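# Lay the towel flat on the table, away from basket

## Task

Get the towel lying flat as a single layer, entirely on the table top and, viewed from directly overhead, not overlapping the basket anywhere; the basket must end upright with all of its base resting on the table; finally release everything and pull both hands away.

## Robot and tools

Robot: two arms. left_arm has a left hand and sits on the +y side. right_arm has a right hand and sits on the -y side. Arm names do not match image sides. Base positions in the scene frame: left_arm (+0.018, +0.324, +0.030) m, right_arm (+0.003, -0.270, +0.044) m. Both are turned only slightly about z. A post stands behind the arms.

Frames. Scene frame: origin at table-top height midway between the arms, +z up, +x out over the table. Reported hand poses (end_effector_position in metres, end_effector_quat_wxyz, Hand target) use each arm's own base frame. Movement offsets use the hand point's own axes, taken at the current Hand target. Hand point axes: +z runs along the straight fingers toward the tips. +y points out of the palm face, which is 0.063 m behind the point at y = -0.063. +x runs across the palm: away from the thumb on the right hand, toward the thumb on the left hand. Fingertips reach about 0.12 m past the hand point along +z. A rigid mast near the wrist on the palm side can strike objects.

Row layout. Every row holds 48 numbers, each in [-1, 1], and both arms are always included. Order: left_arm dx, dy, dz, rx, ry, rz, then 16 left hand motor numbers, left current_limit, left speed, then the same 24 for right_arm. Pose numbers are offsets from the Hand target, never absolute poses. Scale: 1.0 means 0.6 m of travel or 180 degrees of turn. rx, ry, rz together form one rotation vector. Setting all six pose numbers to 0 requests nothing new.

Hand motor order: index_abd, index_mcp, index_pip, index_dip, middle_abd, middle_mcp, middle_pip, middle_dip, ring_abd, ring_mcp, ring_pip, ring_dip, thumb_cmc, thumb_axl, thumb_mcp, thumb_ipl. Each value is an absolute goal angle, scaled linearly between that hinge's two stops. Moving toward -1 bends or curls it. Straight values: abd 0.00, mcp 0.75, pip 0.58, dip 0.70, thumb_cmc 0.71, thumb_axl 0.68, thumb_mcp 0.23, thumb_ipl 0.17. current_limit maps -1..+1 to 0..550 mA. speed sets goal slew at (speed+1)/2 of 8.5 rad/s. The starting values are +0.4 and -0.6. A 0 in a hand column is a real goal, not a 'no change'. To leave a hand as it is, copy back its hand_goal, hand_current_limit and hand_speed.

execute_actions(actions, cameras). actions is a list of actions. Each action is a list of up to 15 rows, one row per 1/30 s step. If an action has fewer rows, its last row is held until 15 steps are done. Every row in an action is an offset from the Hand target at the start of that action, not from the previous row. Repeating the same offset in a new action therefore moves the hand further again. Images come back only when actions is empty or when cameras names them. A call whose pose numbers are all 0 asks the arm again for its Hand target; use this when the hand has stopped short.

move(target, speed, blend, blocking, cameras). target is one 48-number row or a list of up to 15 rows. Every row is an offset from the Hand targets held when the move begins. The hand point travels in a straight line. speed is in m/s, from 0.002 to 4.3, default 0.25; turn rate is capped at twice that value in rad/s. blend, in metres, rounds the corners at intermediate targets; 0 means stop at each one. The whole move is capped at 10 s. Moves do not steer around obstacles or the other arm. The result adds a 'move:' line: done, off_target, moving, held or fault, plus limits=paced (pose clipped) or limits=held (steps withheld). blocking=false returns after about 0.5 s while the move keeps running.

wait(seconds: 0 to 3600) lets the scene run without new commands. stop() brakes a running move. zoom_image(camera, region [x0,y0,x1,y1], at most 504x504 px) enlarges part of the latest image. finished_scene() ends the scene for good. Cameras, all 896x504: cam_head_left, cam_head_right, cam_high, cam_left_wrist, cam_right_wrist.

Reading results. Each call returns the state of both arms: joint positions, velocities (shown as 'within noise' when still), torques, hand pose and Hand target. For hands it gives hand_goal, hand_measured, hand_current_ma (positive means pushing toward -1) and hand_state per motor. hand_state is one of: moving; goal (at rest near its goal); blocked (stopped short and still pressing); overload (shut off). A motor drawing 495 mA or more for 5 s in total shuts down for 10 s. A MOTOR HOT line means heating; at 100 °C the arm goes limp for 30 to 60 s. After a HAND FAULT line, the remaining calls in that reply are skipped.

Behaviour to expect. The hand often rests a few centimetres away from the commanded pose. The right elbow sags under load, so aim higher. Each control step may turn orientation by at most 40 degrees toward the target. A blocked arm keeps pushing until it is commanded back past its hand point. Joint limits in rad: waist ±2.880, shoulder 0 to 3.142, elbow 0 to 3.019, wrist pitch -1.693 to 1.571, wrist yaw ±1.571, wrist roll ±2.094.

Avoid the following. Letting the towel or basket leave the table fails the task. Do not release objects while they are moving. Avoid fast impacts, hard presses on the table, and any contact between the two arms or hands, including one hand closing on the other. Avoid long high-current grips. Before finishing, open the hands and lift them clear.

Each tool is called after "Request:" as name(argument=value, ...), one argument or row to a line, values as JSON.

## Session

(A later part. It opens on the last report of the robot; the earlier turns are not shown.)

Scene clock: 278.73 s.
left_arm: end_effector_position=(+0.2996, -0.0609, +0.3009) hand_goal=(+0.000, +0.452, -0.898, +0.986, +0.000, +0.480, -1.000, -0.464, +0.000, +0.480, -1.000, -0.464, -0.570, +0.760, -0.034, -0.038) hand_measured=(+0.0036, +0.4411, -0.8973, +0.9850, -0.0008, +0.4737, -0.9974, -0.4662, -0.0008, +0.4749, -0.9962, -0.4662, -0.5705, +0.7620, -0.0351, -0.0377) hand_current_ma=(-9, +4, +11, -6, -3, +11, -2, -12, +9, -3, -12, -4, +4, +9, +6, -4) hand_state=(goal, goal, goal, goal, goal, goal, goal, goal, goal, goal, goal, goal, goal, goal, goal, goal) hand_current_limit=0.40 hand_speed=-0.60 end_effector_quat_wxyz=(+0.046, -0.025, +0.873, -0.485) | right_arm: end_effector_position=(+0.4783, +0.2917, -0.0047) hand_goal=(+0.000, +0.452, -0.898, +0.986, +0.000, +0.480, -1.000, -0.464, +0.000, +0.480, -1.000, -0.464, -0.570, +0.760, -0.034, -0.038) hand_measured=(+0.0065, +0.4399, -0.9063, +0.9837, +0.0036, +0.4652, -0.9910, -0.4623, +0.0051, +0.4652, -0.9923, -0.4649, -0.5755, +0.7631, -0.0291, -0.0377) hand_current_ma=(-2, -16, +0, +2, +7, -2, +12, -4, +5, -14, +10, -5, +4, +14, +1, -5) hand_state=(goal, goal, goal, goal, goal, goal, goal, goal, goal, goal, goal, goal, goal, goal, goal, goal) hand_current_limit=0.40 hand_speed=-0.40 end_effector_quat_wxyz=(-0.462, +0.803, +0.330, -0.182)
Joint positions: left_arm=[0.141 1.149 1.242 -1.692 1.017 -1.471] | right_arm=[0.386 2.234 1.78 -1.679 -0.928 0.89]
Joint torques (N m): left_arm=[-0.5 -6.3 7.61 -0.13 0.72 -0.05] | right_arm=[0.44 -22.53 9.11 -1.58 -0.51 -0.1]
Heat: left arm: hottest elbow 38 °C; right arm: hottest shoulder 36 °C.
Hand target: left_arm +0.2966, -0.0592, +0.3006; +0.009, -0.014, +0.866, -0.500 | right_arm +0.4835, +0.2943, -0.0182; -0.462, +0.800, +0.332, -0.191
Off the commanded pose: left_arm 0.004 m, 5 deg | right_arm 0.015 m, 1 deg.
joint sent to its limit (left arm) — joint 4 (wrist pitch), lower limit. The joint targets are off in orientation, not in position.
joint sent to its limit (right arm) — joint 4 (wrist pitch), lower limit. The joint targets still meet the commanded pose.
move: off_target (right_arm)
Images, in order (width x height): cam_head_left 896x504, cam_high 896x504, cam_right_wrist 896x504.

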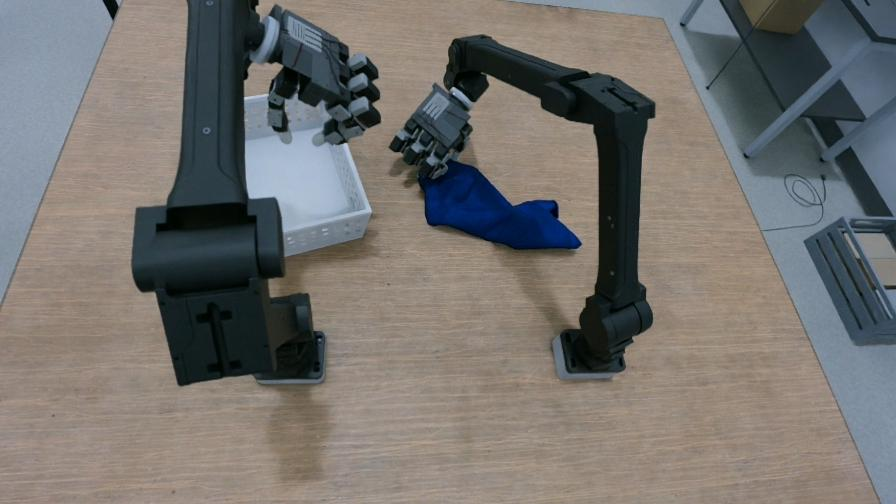

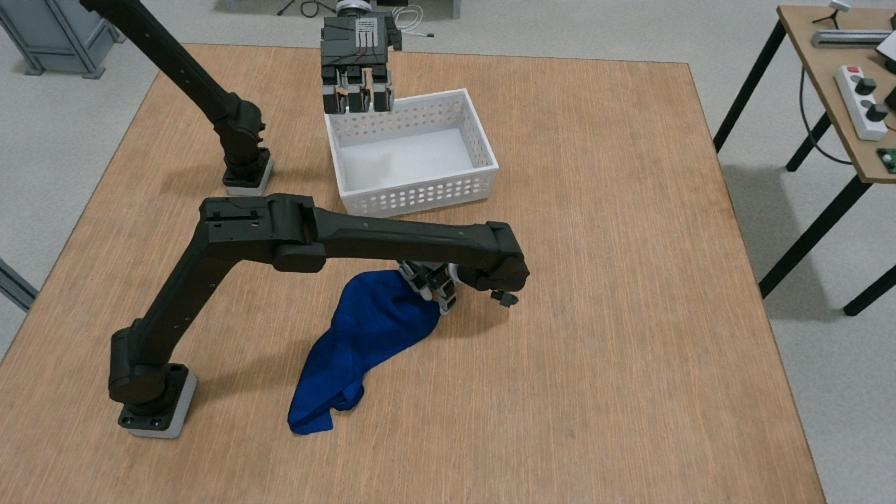

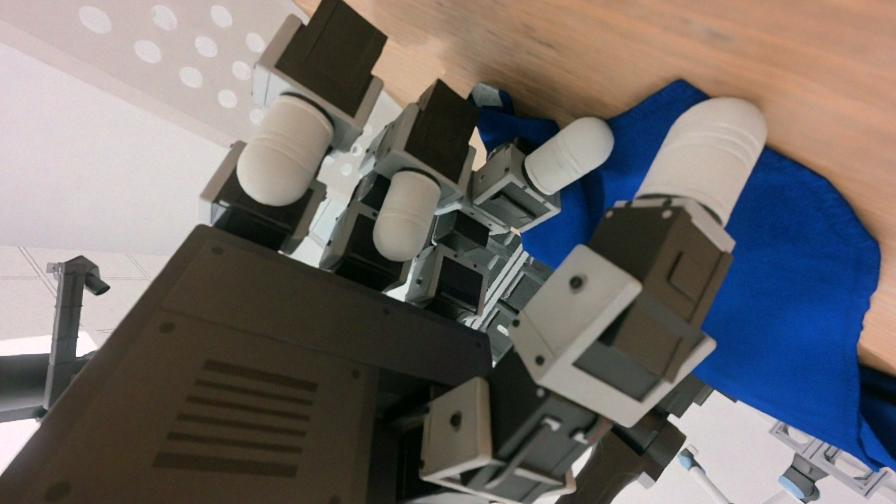

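Request:
move(
  target=[0,0,0,0,0,0,0,0.452,-0.898,0.986,0,0.479,-1,-0.464,0,0.479,-1,-0.464,-0.571,0.76,-0.034,-0.038,0.4,-0.6,0,0.002,0,0,0,0,0,0.178,-0.796,0.986,0,0.479,-1,-0.464,0,0.479,-1,-0.464,-0.571,0.76,-0.337,0.168,0.4,-0.8],
  speed=0.06,
  cameras=["cam_head_left","cam_right_wrist","cam_high"],
)

Request:
zoom_image(
  camera="cam_head_left",
  region=[400, 100, 525, 200],
)

Request:
zoom_image(
  camera="cam_high",
  region=[350, 220, 500, 340],
)

Scene clock: 280.27 s.
left_arm: end_effector_position=(+0.2996, -0.0609, +0.3009) hand_goal=(+0.000, +0.452, -0.898, +0.986, +0.000, +0.480, -1.000, -0.464, +0.000, +0.480, -1.000, -0.464, -0.570, +0.760, -0.034, -0.038) hand_measured=(+0.0021, +0.4399, -0.8961, +0.9850, -0.0008, +0.4737, -0.9974, -0.4662, -0.0008, +0.4749, -0.9974, -0.4662, -0.5705, +0.7620, -0.0351, -0.0377) hand_current_ma=(-13, +3, +4, -12, -10, +5, -9, -4, +4, -3, -9, -3, +8, +14, +4, -10) hand_state=(goal, goal, goal, goal, goal, goal, goal, goal, goal, goal, goal, goal, goal, goal, goal, goal) hand_current_limit=0.40 hand_speed=-0.60 end_effector_quat_wxyz=(+0.046, -0.025, +0.873, -0.485) | right_arm: end_effector_position=(+0.4781, +0.2914, -0.0042) hand_goal=(+0.000, +0.178, -0.796, +0.986, +0.000, +0.480, -1.000, -0.464, +0.000, +0.480, -1.000, -0.464, -0.570, +0.760, -0.336, +0.168) hand_measured=(-0.0023, +0.2361, -0.7857, +0.9926, +0.0036, +0.4652, -0.9910, -0.4623, +0.0051, +0.4640, -0.9923, -0.4636, -0.5730, +0.7631, -0.2241, +0.1957) hand_current_ma=(-12, +51, +13, +7, +11, -1, +9, +2, +17, -10, +8, -3, -11, +9, +189, +31) hand_state=(goal, blocked, goal, goal, goal, goal, goal, goal, goal, goal, goal, goal, goal, goal, blocked, blocked) hand_current_limit=0.40 hand_speed=-0.80 end_effector_quat_wxyz=(-0.461, +0.803, +0.330, -0.183)
Joint positions: left_arm=[0.141 1.149 1.242 -1.692 1.017 -1.471] | right_arm=[0.386 2.234 1.781 -1.682 -0.927 0.888]
Joint torques (N m): left_arm=[-0.56 -6.48 7.6 -0.25 0.74 -0.04] | right_arm=[-0.21 -22.3 9.02 -1.5 -0.52 -0.11]
Heat: left arm: hottest elbow 38 °C; right arm: hottest shoulder 36 °C.
Hand target: left_arm +0.2966, -0.0592, +0.3006; +0.009, -0.014, +0.866, -0.500 | right_arm +0.4839, +0.2939, -0.0193; -0.462, +0.800, +0.332, -0.191
Off the commanded pose: left_arm 0.004 m, 5 deg | right_arm 0.016 m, 1 deg.
joint sent to its limit (left arm) — joint 4 (wrist pitch), lower limit. The joint targets are off in orientation, not in position.
joint sent to its limit (right arm) — joint 4 (wrist pitch), lower limit. The joint targets still meet the commanded pose.
move: off_target (right_arm)
Images, in order (width x height): cam_head_left 896x504, cam_high 896x504, cam_right_wrist 896x504.

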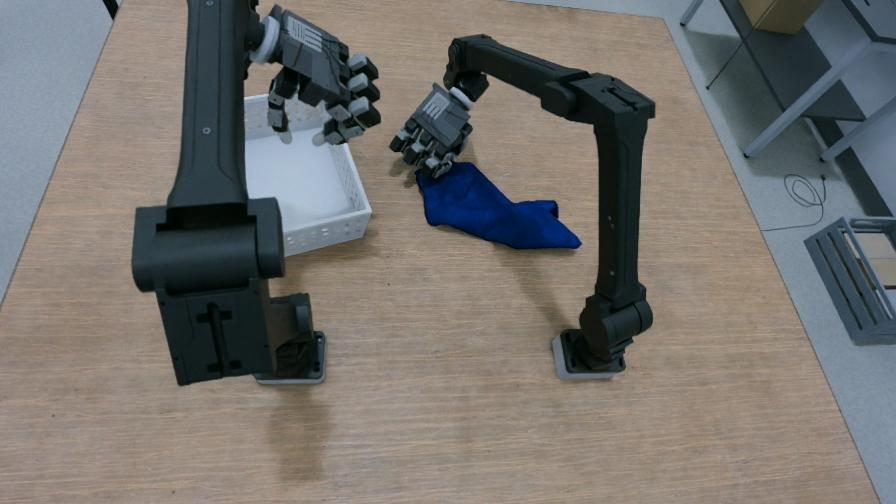

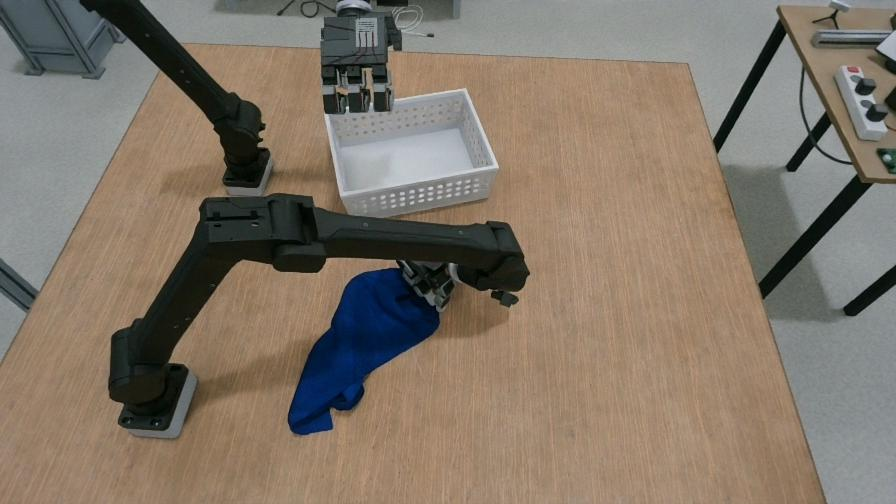

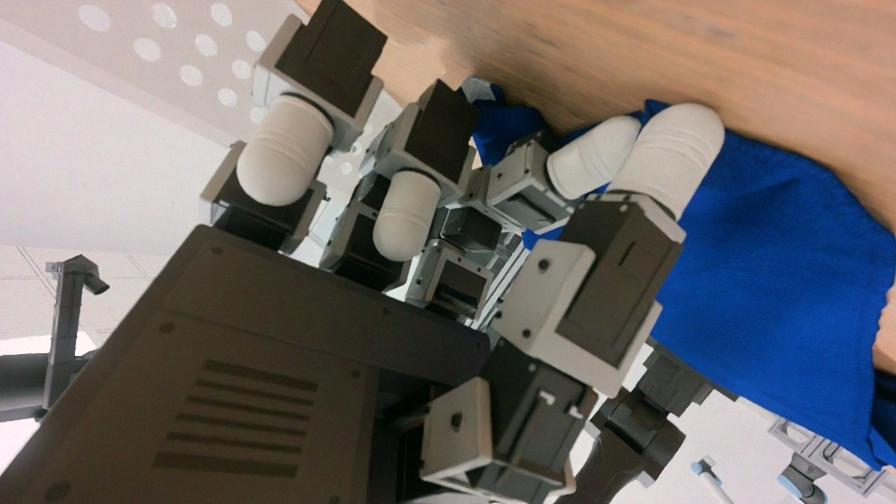

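Scaled by 4.032 from the camera's image (finer frame: 1280x720).

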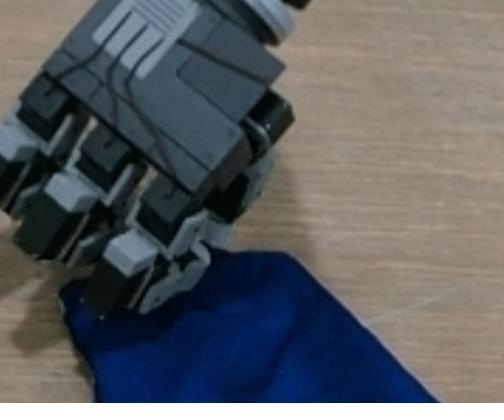

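Scaled by 3.360 from the camera's image (finer frame: 1280x720).

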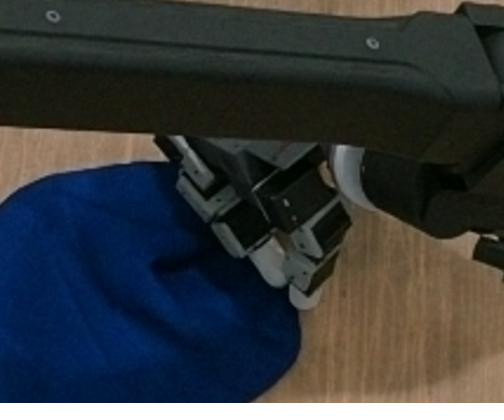

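Request:
move(
  target=[0,0,0,0,0,0,0,0.452,-0.898,0.986,0,0.479,-1,-0.464,0,0.479,-1,-0.464,-0.571,0.76,-0.034,-0.038,0.4,-0.6,0,-0.0866,-0.05,0,0,0,0,0.178,-0.796,0.986,0,0.479,-1,-0.464,0,0.479,-1,-0.464,-0.571,0.76,-0.337,0.168,0.4,-0.8],
  speed=0.06,
  cameras=["cam_head_left","cam_right_wrist","cam_high"],
)

Request:
zoom_image(
  camera="cam_head_left",
  region=[400, 100, 600, 260],
)

Scene clock: 282.33 s.
left_arm: end_effector_position=(+0.2996, -0.0609, +0.3009) hand_goal=(+0.000, +0.452, -0.898, +0.986, +0.000, +0.480, -1.000, -0.464, +0.000, +0.480, -1.000, -0.464, -0.570, +0.760, -0.034, -0.038) hand_measured=(+0.0036, +0.4411, -0.8973, +0.9850, +0.0007, +0.4737, -0.9974, -0.4662, -0.0008, +0.4749, -0.9962, -0.4662, -0.5705, +0.7620, -0.0351, -0.0377) hand_current_ma=(-8, +4, +12, -4, -3, +8, -4, -14, +2, +2, -11, -10, +9, +15, +3, -9) hand_state=(goal, goal, goal, goal, goal, goal, goal, goal, goal, goal, goal, goal, goal, goal, goal, goal) hand_current_limit=0.40 hand_speed=-0.60 end_effector_quat_wxyz=(+0.046, -0.025, +0.873, -0.485) | right_arm: end_effector_position=(+0.4816, +0.2916, +0.0321) hand_goal=(+0.000, +0.178, -0.796, +0.986, +0.000, +0.480, -1.000, -0.464, +0.000, +0.480, -1.000, -0.464, -0.570, +0.760, -0.336, +0.168) hand_measured=(-0.0008, +0.2349, -0.7832, +0.9926, +0.0036, +0.4652, -0.9910, -0.4623, +0.0051, +0.4640, -0.9923, -0.4636, -0.5705, +0.7631, -0.2261, +0.1967) hand_current_ma=(-4, +63, +17, +2, +6, -7, +11, +2, +5, -15, +4, -4, -1, +10, +189, +37) hand_state=(goal, blocked, goal, goal, goal, goal, goal, goal, goal, goal, goal, goal, goal, goal, blocked, blocked) hand_current_limit=0.40 hand_speed=-0.80 end_effector_quat_wxyz=(-0.457, +0.811, +0.325, -0.166)
Joint positions: left_arm=[0.141 1.149 1.242 -1.692 1.017 -1.471] | right_arm=[0.386 2.168 1.781 -1.682 -0.927 0.941]
Joint torques (N m): left_arm=[-0.32 -6.53 7.62 -0.14 0.65 -0.04] | right_arm=[0.79 -27.4 7.9 -1.36 -0.59 0.11]
Heat: left arm: hottest elbow 38 °C; right arm: hottest shoulder 36 °C.
Hand target: left_arm +0.2966, -0.0592, +0.3006; +0.009, -0.014, +0.866, -0.500 | right_arm +0.4839, +0.2939, +0.0408; -0.462, +0.800, +0.332, -0.191
Off the commanded pose: left_arm 0.004 m, 5 deg | right_arm 0.009 m, 3 deg.
joint sent to its limit (left arm) — joint 4 (wrist pitch), lower limit. The joint targets are off in orientation, not in position.
joint sent to its limit (right arm) — joint 4 (wrist pitch), lower limit. The joint targets are off in orientation, not in position.
move: off_target (right_arm)
Images, in order (width x height): cam_head_left 896x504, cam_high 896x504, cam_right_wrist 896x504.

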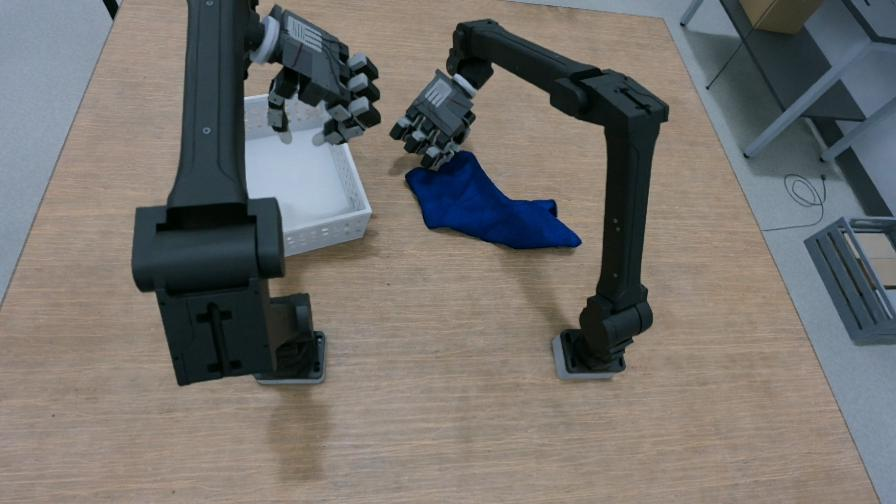

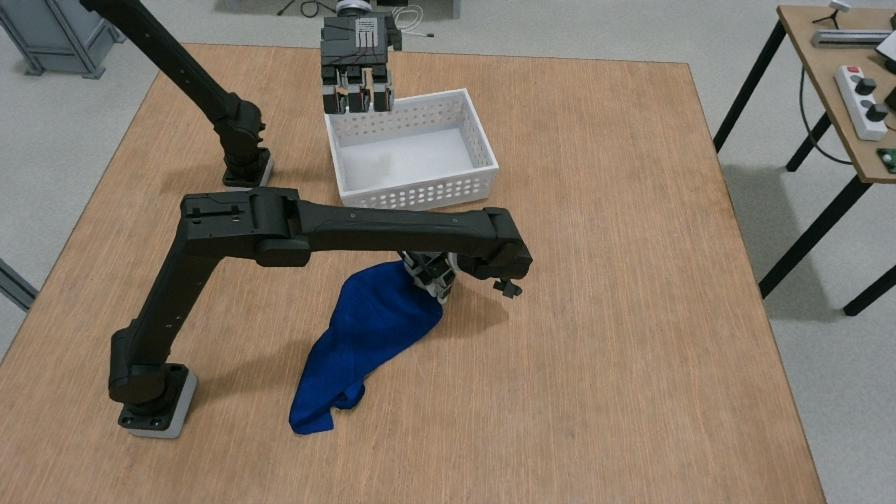

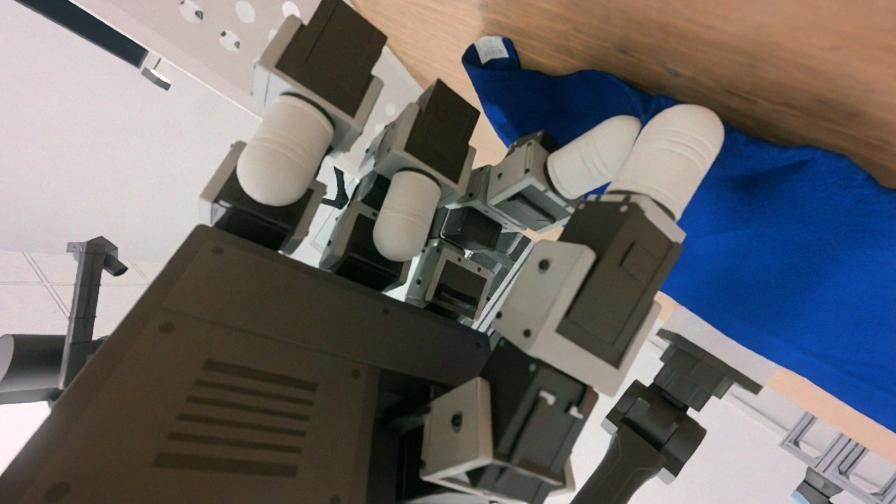

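Scaled by 2.520 from the camera's image (finer frame: 1280x720).

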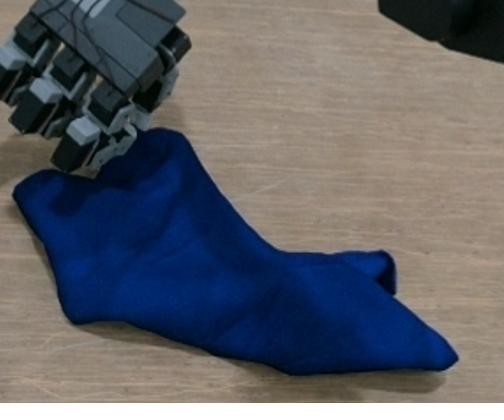

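Request:
move(
  target=[
    [0,0,0,0,0,0,0,0.452,-0.898,0.986,0,0.479,-1,-0.464,0,0.479,-1,-0.464,-0.571,0.76,-0.034,-0.038,0.4,-0.6,-0.0047,-0.138,-0.0243,0,0.0722,0.0417,0,0.178,-0.796,0.986,0,0.479,-1,-0.464,0,0.479,-1,-0.464,-0.571,0.76,-0.337,0.168,0.4,-0.8],
    [0,0,0,0,0,0,0,0.452,-0.898,0.986,0,0.479,-1,-0.464,0,0.479,-1,-0.464,-0.571,0.76,-0.034,-0.038,0.4,-0.6,-0.026,-0.2578,-0.0168,0,0.0962,0.0556,0,0.178,-0.796,0.986,0,0.479,-1,-0.464,0,0.479,-1,-0.464,-0.571,0.76,-0.337,0.168,0.4,-0.8],
  ],
  speed=0.08,
  blend=0.03,
  cameras=["cam_head_left","cam_right_wrist","cam_high","cam_head_right"],
)

Request:
zoom_image(
  camera="cam_head_left",
  region=[380, 100, 630, 300],
)

Scene clock: 289.03 s.
left_arm: end_effector_position=(+0.2996, -0.0609, +0.3009) hand_goal=(+0.000, +0.452, -0.898, +0.986, +0.000, +0.480, -1.000, -0.464, +0.000, +0.480, -1.000, -0.464, -0.570, +0.760, -0.034, -0.038) hand_measured=(+0.0036, +0.4399, -0.8961, +0.9850, +0.0007, +0.4737, -0.9974, -0.4662, -0.0008, +0.4749, -0.9962, -0.4662, -0.5705, +0.7631, -0.0351, -0.0377) hand_current_ma=(-9, -1, +5, -8, -12, +11, -1, -5, +4, -4, -12, -3, +5, +9, +6, -3) hand_state=(goal, goal, goal, goal, goal, goal, goal, goal, goal, goal, goal, goal, goal, goal, goal, goal) hand_current_limit=0.40 hand_speed=-0.60 end_effector_quat_wxyz=(+0.046, -0.025, +0.873, -0.485) | right_arm: end_effector_position=(+0.4293, +0.3266, +0.1790) hand_goal=(+0.000, +0.178, -0.796, +0.986, +0.000, +0.480, -1.000, -0.464, +0.000, +0.480, -1.000, -0.464, -0.570, +0.760, -0.336, +0.168) hand_measured=(-0.0023, +0.2349, -0.7819, +0.9926, +0.0036, +0.4652, -0.9910, -0.4623, +0.0051, +0.4652, -0.9923, -0.4649, -0.5705, +0.7631, -0.2261, +0.1967) hand_current_ma=(-9, +65, +14, +7, +5, -2, +18, +2, +6, -17, +5, -1, -4, +12, +184, +41) hand_state=(goal, blocked, goal, goal, goal, goal, goal, goal, goal, goal, goal, goal, goal, goal, blocked, blocked) hand_current_limit=0.40 hand_speed=-0.80 end_effector_quat_wxyz=(-0.489, +0.846, +0.184, -0.108)
Joint positions: left_arm=[0.141 1.149 1.242 -1.692 1.017 -1.471] | right_arm=[0.449 1.795 1.607 -1.354 -1.048 1.607]
Joint torques (N m): left_arm=[-0.15 -6.01 7.71 -0.44 0.71 -0.05] | right_arm=[1.14 -22.59 7.53 0.65 -0.85 0.1]
Heat: left arm: hottest elbow 38 °C; right arm: hottest shoulder 36 °C.
Hand target: left_arm +0.2966, -0.0592, +0.3006; +0.009, -0.014, +0.866, -0.500 | right_arm +0.4242, +0.3313, +0.1799; -0.488, +0.845, +0.188, -0.108
Off the commanded pose: left_arm 0.004 m, 5 deg | right_arm 0.007 m, 0 deg.
joint sent to its limit (left arm) — joint 4 (wrist pitch), lower limit. The joint targets are off in orientation, not in position.
move: done
Images, in order (width x height): cam_head_left 896x504, cam_head_right 896x504, cam_high 896x504, cam_right_wrist 896x504.

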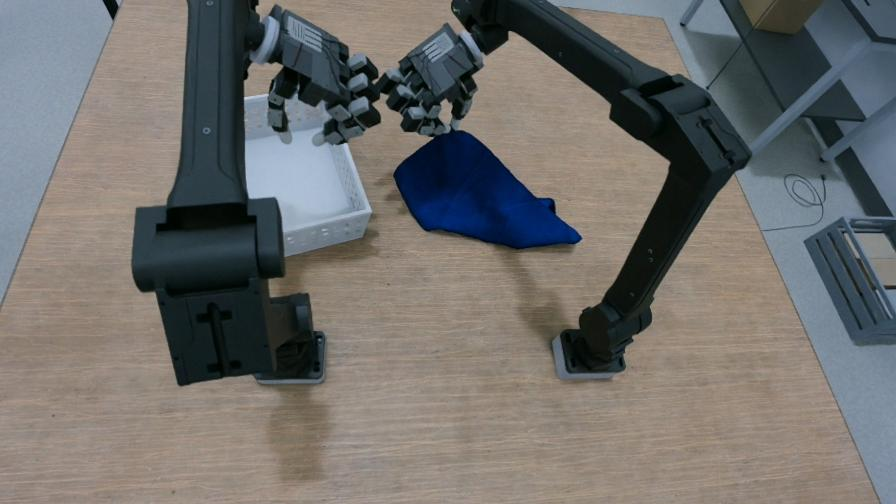

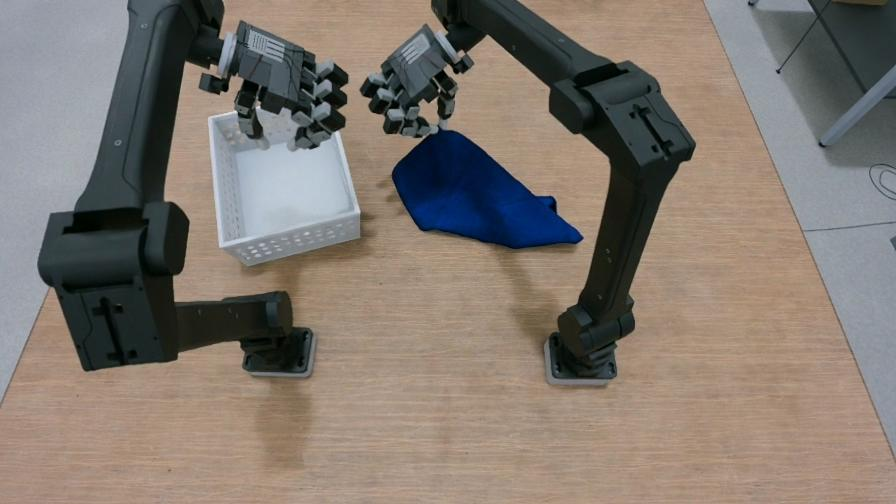

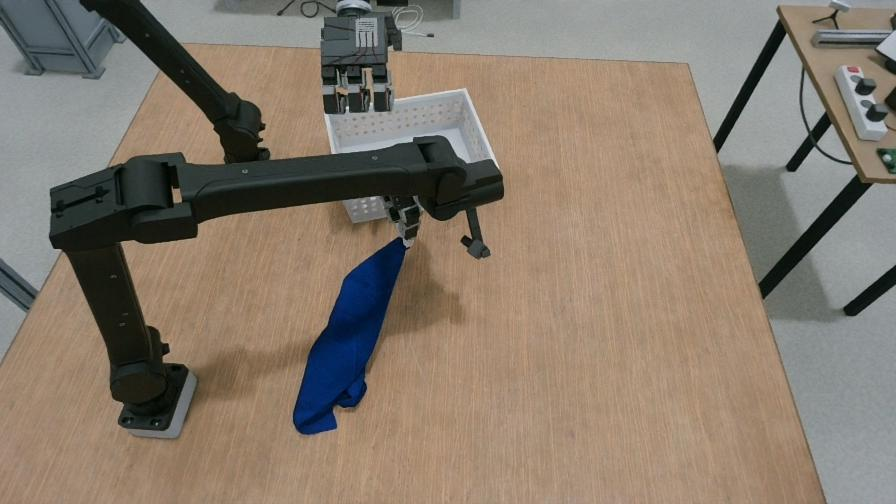

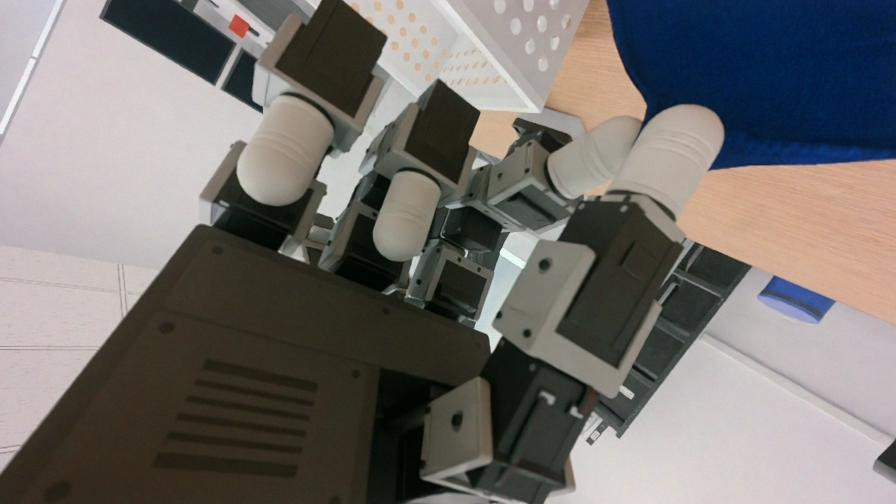

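Scaled by 2.016 from the camera's image (finer frame: 1280x720).

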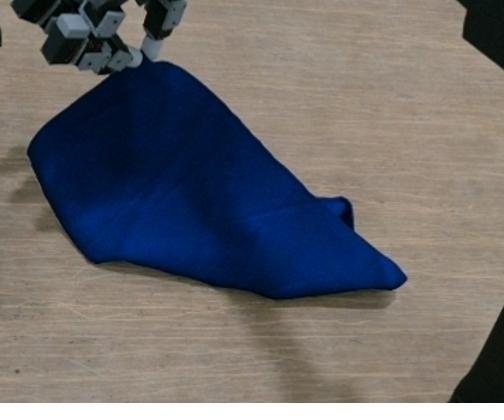

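Request:
zoom_image(
  camera="cam_high",
  region=[270, 220, 470, 450],
)

Request:
zoom_image(
  camera="cam_head_right",
  region=[380, 110, 600, 270],
)

Scaled by 2.191 from the camera's image (finer frame: 1280x720).

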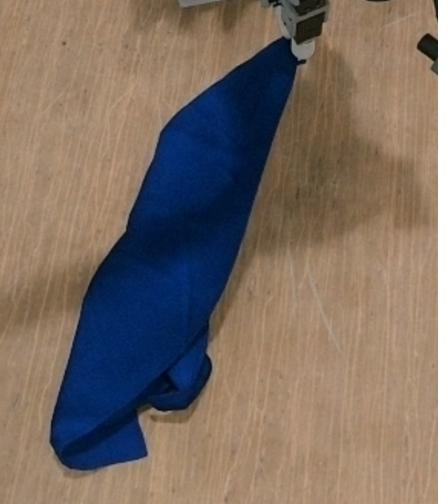

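Scaled by 2.291 from the camera's image (finer frame: 1280x720).

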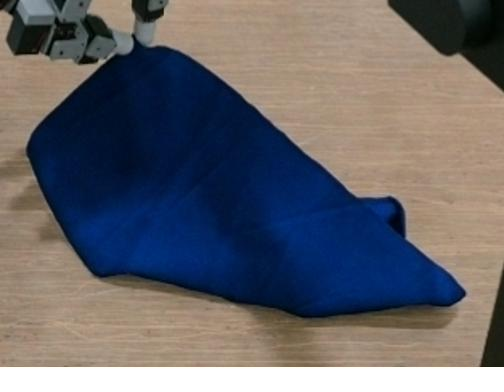

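Request:
move(
  target=[
    [0,0,0,0,0,0,0,0.452,-0.898,0.986,0,0.479,-1,-0.464,0,0.479,-1,-0.464,-0.571,0.76,-0.034,-0.038,0.4,-0.6,-0.1445,0.0167,0.1042,0,-0.0722,-0.0417,0,0.178,-0.796,0.986,0,0.479,-1,-0.464,0,0.479,-1,-0.464,-0.571,0.76,-0.337,0.168,0.4,-0.8],
    [0,0,0,0,0,0,0,0.452,-0.898,0.986,0,0.479,-1,-0.464,0,0.479,-1,-0.464,-0.571,0.76,-0.034,-0.038,0.4,-0.6,-0.2598,0.1433,0.2518,0,-0.1443,-0.0833,0,0.178,-0.796,0.986,0,0.479,-1,-0.464,0,0.479,-1,-0.464,-0.571,0.76,-0.337,0.168,0.4,-0.8],
  ],
  speed=0.09,
  blend=0.03,
  cameras=["cam_head_left","cam_right_wrist","cam_high","cam_head_right"],
)

Request:
zoom_image(
  camera="cam_head_left",
  region=[380, 100, 630, 300],
)

Request:
zoom_image(
  camera="cam_high",
  region=[250, 220, 500, 450],
)

Scene clock: 297.73 s.
left_arm: end_effector_position=(+0.2996, -0.0609, +0.3009) hand_goal=(+0.000, +0.452, -0.898, +0.986, +0.000, +0.480, -1.000, -0.464, +0.000, +0.480, -1.000, -0.464, -0.570, +0.760, -0.034, -0.038) hand_measured=(+0.0036, +0.4411, -0.8961, +0.9850, -0.0008, +0.4737, -0.9974, -0.4662, -0.0008, +0.4749, -0.9974, -0.4662, -0.5705, +0.7620, -0.0351, -0.0377) hand_current_ma=(-10, +4, +12, +1, -9, +5, -9, -8, +5, +2, -16, -3, +3, +3, +5, -9) hand_state=(goal, goal, goal, goal, goal, goal, goal, goal, goal, goal, goal, goal, goal, goal, goal, goal) hand_current_limit=0.40 hand_speed=-0.60 end_effector_quat_wxyz=(+0.046, -0.025, +0.873, -0.485) | right_arm: end_effector_position=(+0.2507, +0.3430, +0.0428) hand_goal=(+0.000, +0.178, -0.796, +0.986, +0.000, +0.480, -1.000, -0.464, +0.000, +0.480, -1.000, -0.464, -0.570, +0.760, -0.336, +0.168) hand_measured=(-0.0023, +0.2349, -0.7819, +0.9926, +0.0036, +0.4640, -0.9910, -0.4623, +0.0051, +0.4640, -0.9923, -0.4649, -0.5718, +0.7631, -0.2261, +0.1967) hand_current_ma=(-4, +58, +13, +8, +8, -6, +13, -4, +9, -14, +5, -1, -4, +6, +188, +40) hand_state=(goal, blocked, goal, goal, goal, goal, goal, goal, goal, goal, goal, goal, goal, goal, blocked, blocked) hand_current_limit=0.40 hand_speed=-0.80 end_effector_quat_wxyz=(-0.446, +0.771, +0.396, -0.223)
Joint positions: left_arm=[0.141 1.149 1.242 -1.692 1.017 -1.471] | right_arm=[0.704 1.787 1.195 -1.356 -1 1.119]
Joint torques (N m): left_arm=[-0.91 -6.77 7.69 -0.24 0.69 -0.01] | right_arm=[1.49 -16.21 5.82 -0.09 -0.69 -0.09]
Heat: left arm: hottest elbow 38 °C; right arm: hottest shoulder 37 °C.
Hand target: left_arm +0.2966, -0.0592, +0.3006; +0.009, -0.014, +0.866, -0.500 | right_arm +0.2459, +0.3450, +0.0298; -0.444, +0.768, +0.400, -0.231
Off the commanded pose: left_arm 0.004 m, 5 deg | right_arm 0.014 m, 1 deg.
joint sent to its limit (left arm) — joint 4 (wrist pitch), lower limit. The joint targets are off in orientation, not in position.
move: off_target (right_arm)
Images, in order (width x height): cam_head_left 896x504, cam_head_right 896x504, cam_high 896x504, cam_right_wrist 896x504.

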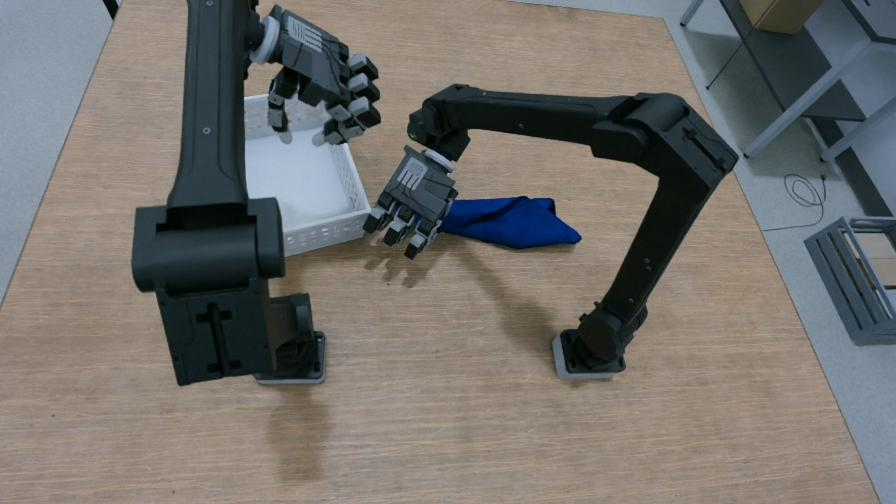

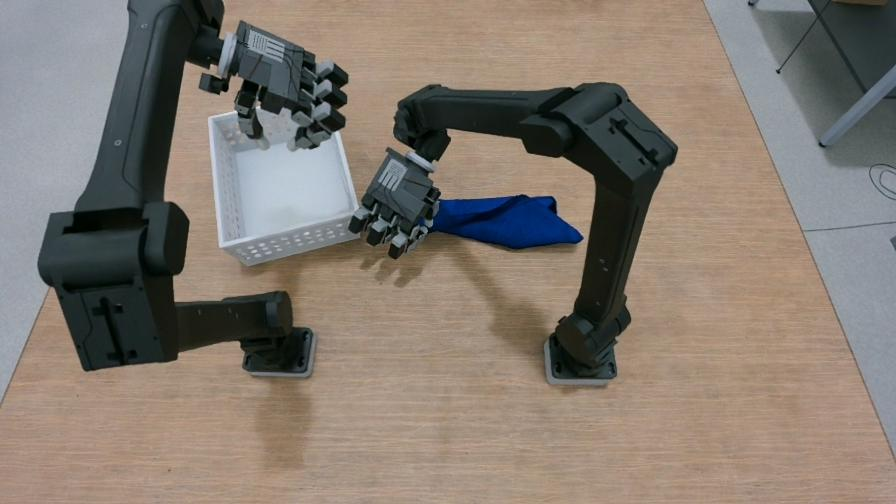

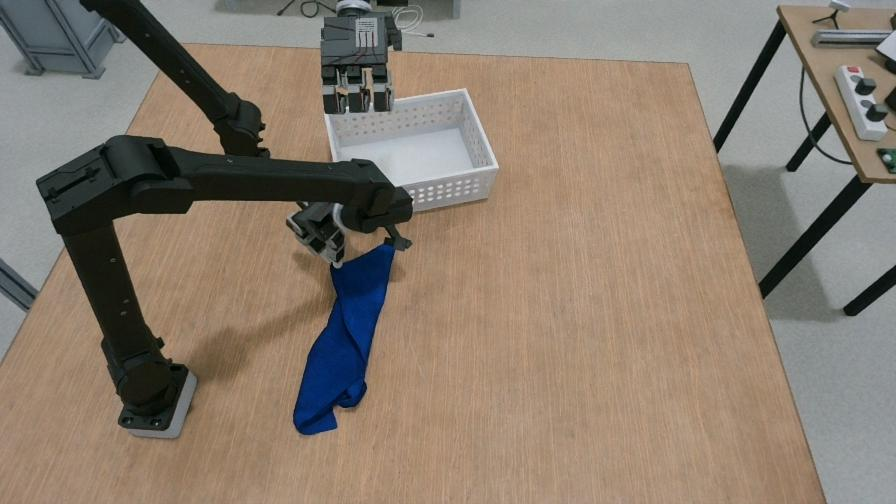

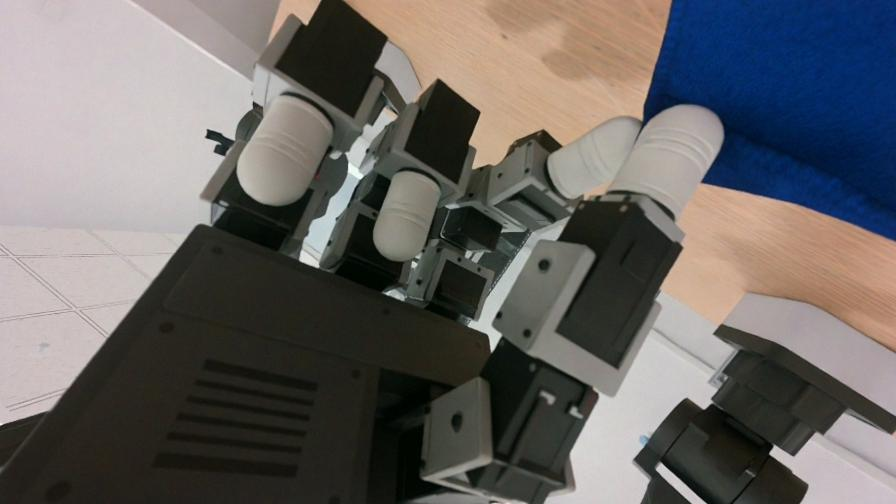

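Scaled by 2.016 from the camera's image (finer frame: 1280x720).

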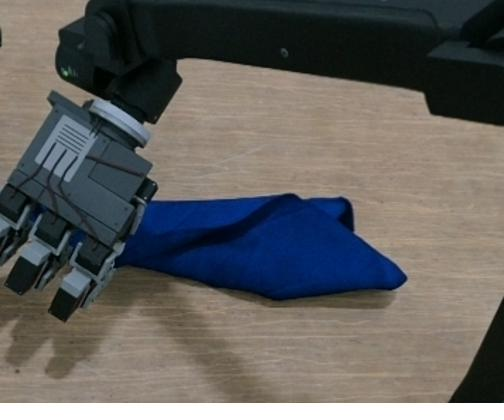

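Scaled by 2.016 from the camera's image (finer frame: 1280x720).

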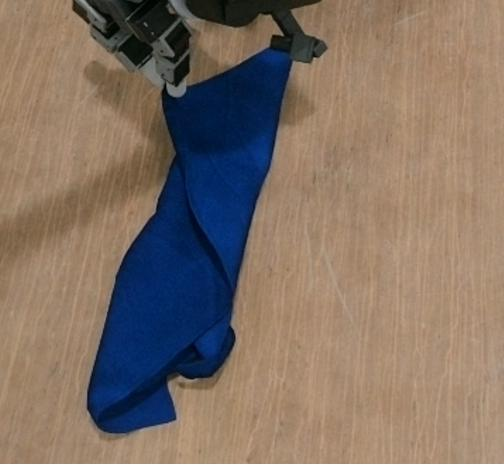

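Request:
move(
  target=[
    [0,0,0,0,0,0,0,0.452,-0.898,0.986,0,0.479,-1,-0.464,0,0.479,-1,-0.464,-0.571,0.76,-0.034,-0.038,0.4,-0.6,-0.028,-0.0245,0.0924,0,0,0,0,0.178,-0.796,0.986,0,0.479,-1,-0.464,0,0.479,-1,-0.464,-0.571,0.76,-0.337,0.168,0.4,-0.8],
    [0,0,0,0,0,0,0,0.452,-0.898,0.986,0,0.479,-1,-0.464,0,0.479,-1,-0.464,-0.571,0.76,-0.034,-0.038,0.4,-0.6,-0.0347,-0.0005,0.1173,0,0,0,0,0.178,-0.796,0.986,0,0.479,-1,-0.464,0,0.479,-1,-0.464,-0.571,0.76,-0.337,0.168,0.4,-0.8],
  ],
  speed=0.06,
  blend=0.01,
  cameras=["cam_head_left","cam_right_wrist","cam_high"],
)

Request:
zoom_image(
  camera="cam_high",
  region=[250, 220, 500, 450],
)

Scene clock: 305.00 s.
left_arm: end_effector_position=(+0.2996, -0.0609, +0.3009) hand_goal=(+0.000, +0.452, -0.898, +0.986, +0.000, +0.480, -1.000, -0.464, +0.000, +0.480, -1.000, -0.464, -0.570, +0.760, -0.034, -0.038) hand_measured=(+0.0036, +0.4399, -0.8961, +0.9850, +0.0007, +0.4737, -0.9974, -0.4662, -0.0008, +0.4749, -0.9962, -0.4662, -0.5705, +0.7631, -0.0351, -0.0377) hand_current_ma=(-8, +4, +3, -2, -5, +8, -6, -3, +1, -6, -7, -4, -2, +12, +1, -3) hand_state=(goal, goal, goal, goal, goal, goal, goal, goal, goal, goal, goal, goal, goal, goal, goal, goal) hand_current_limit=0.40 hand_speed=-0.60 end_effector_quat_wxyz=(+0.046, -0.025, +0.873, -0.485) | right_arm: end_effector_position=(+0.1915, +0.3621, -0.0013) hand_goal=(+0.000, +0.178, -0.796, +0.986, +0.000, +0.480, -1.000, -0.464, +0.000, +0.480, -1.000, -0.464, -0.570, +0.760, -0.336, +0.168) hand_measured=(-0.0023, +0.2349, -0.7819, +0.9926, +0.0036, +0.4652, -0.9910, -0.4623, +0.0051, +0.4652, -0.9923, -0.4636, -0.5730, +0.7631, -0.2261, +0.1967) hand_current_ma=(-7, +60, +14, +4, +8, -8, +8, -1, +12, -14, +10, -3, +4, +7, +183, +40) hand_state=(goal, blocked, goal, goal, goal, goal, goal, goal, goal, goal, goal, goal, goal, goal, blocked, blocked) hand_current_limit=0.40 hand_speed=-0.80 end_effector_quat_wxyz=(-0.446, +0.769, +0.399, -0.225)
Joint positions: left_arm=[0.141 1.149 1.242 -1.692 1.017 -1.471] | right_arm=[0.828 1.767 1.031 -1.034 -1.034 1.329]
Joint torques (N m): left_arm=[-0.32 -6.59 7.73 -0.14 0.76 -0.04] | right_arm=[1.38 -17.26 5.24 0.18 -0.91 0.08]
Heat: left arm: hottest elbow 38 °C; right arm: hottest shoulder 37 °C.
Hand target: left_arm +0.2966, -0.0592, +0.3006; +0.009, -0.014, +0.866, -0.500 | right_arm +0.1838, +0.3630, -0.0052; -0.443, +0.768, +0.400, -0.231
Off the commanded pose: left_arm 0.004 m, 5 deg | right_arm 0.009 m, 1 deg.
joint sent to its limit (left arm) — joint 4 (wrist pitch), lower limit. The joint targets are off in orientation, not in position.
move: done
Images, in order (width x height): cam_head_left 896x504, cam_high 896x504, cam_right_wrist 896x504.

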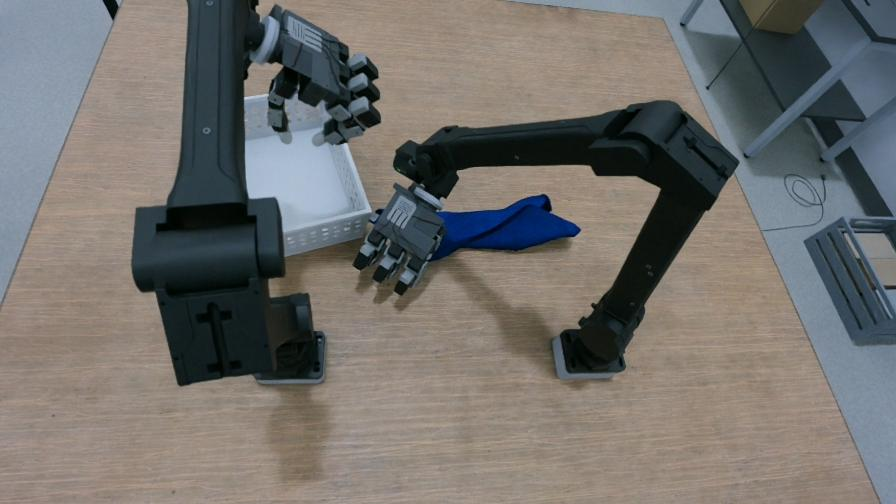

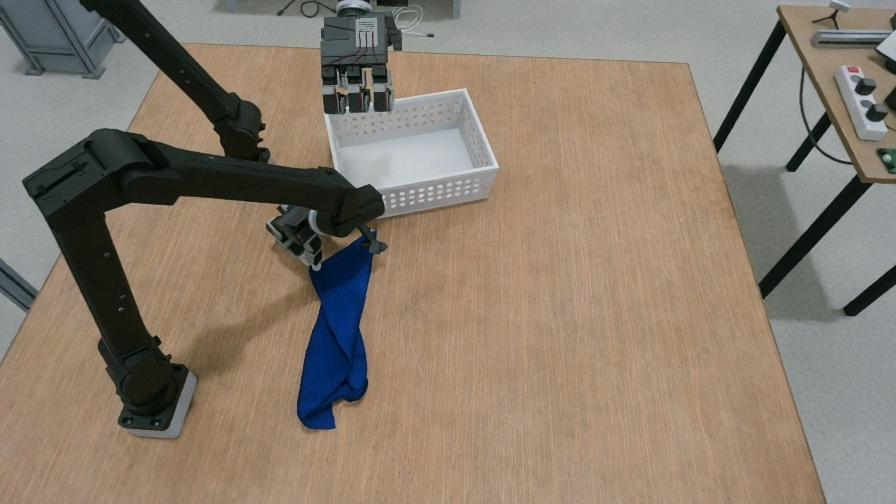

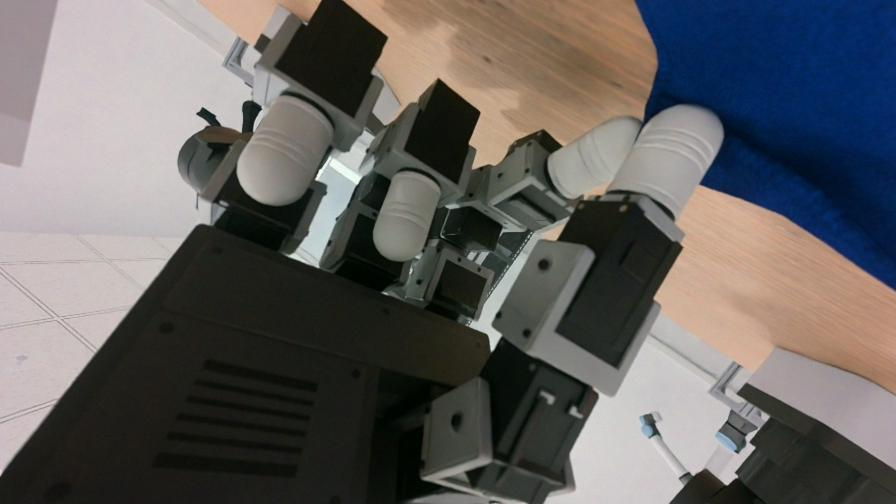

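Scaled by 2.016 from the camera's image (finer frame: 1280x720).

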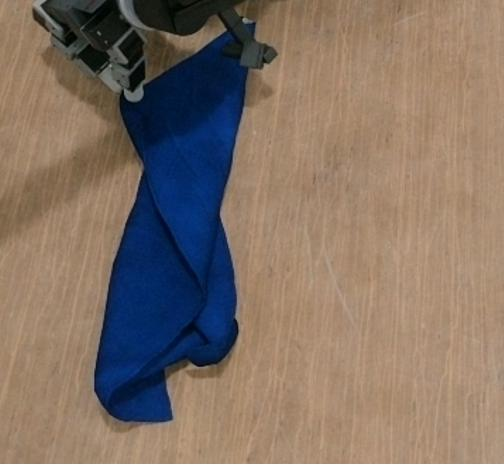

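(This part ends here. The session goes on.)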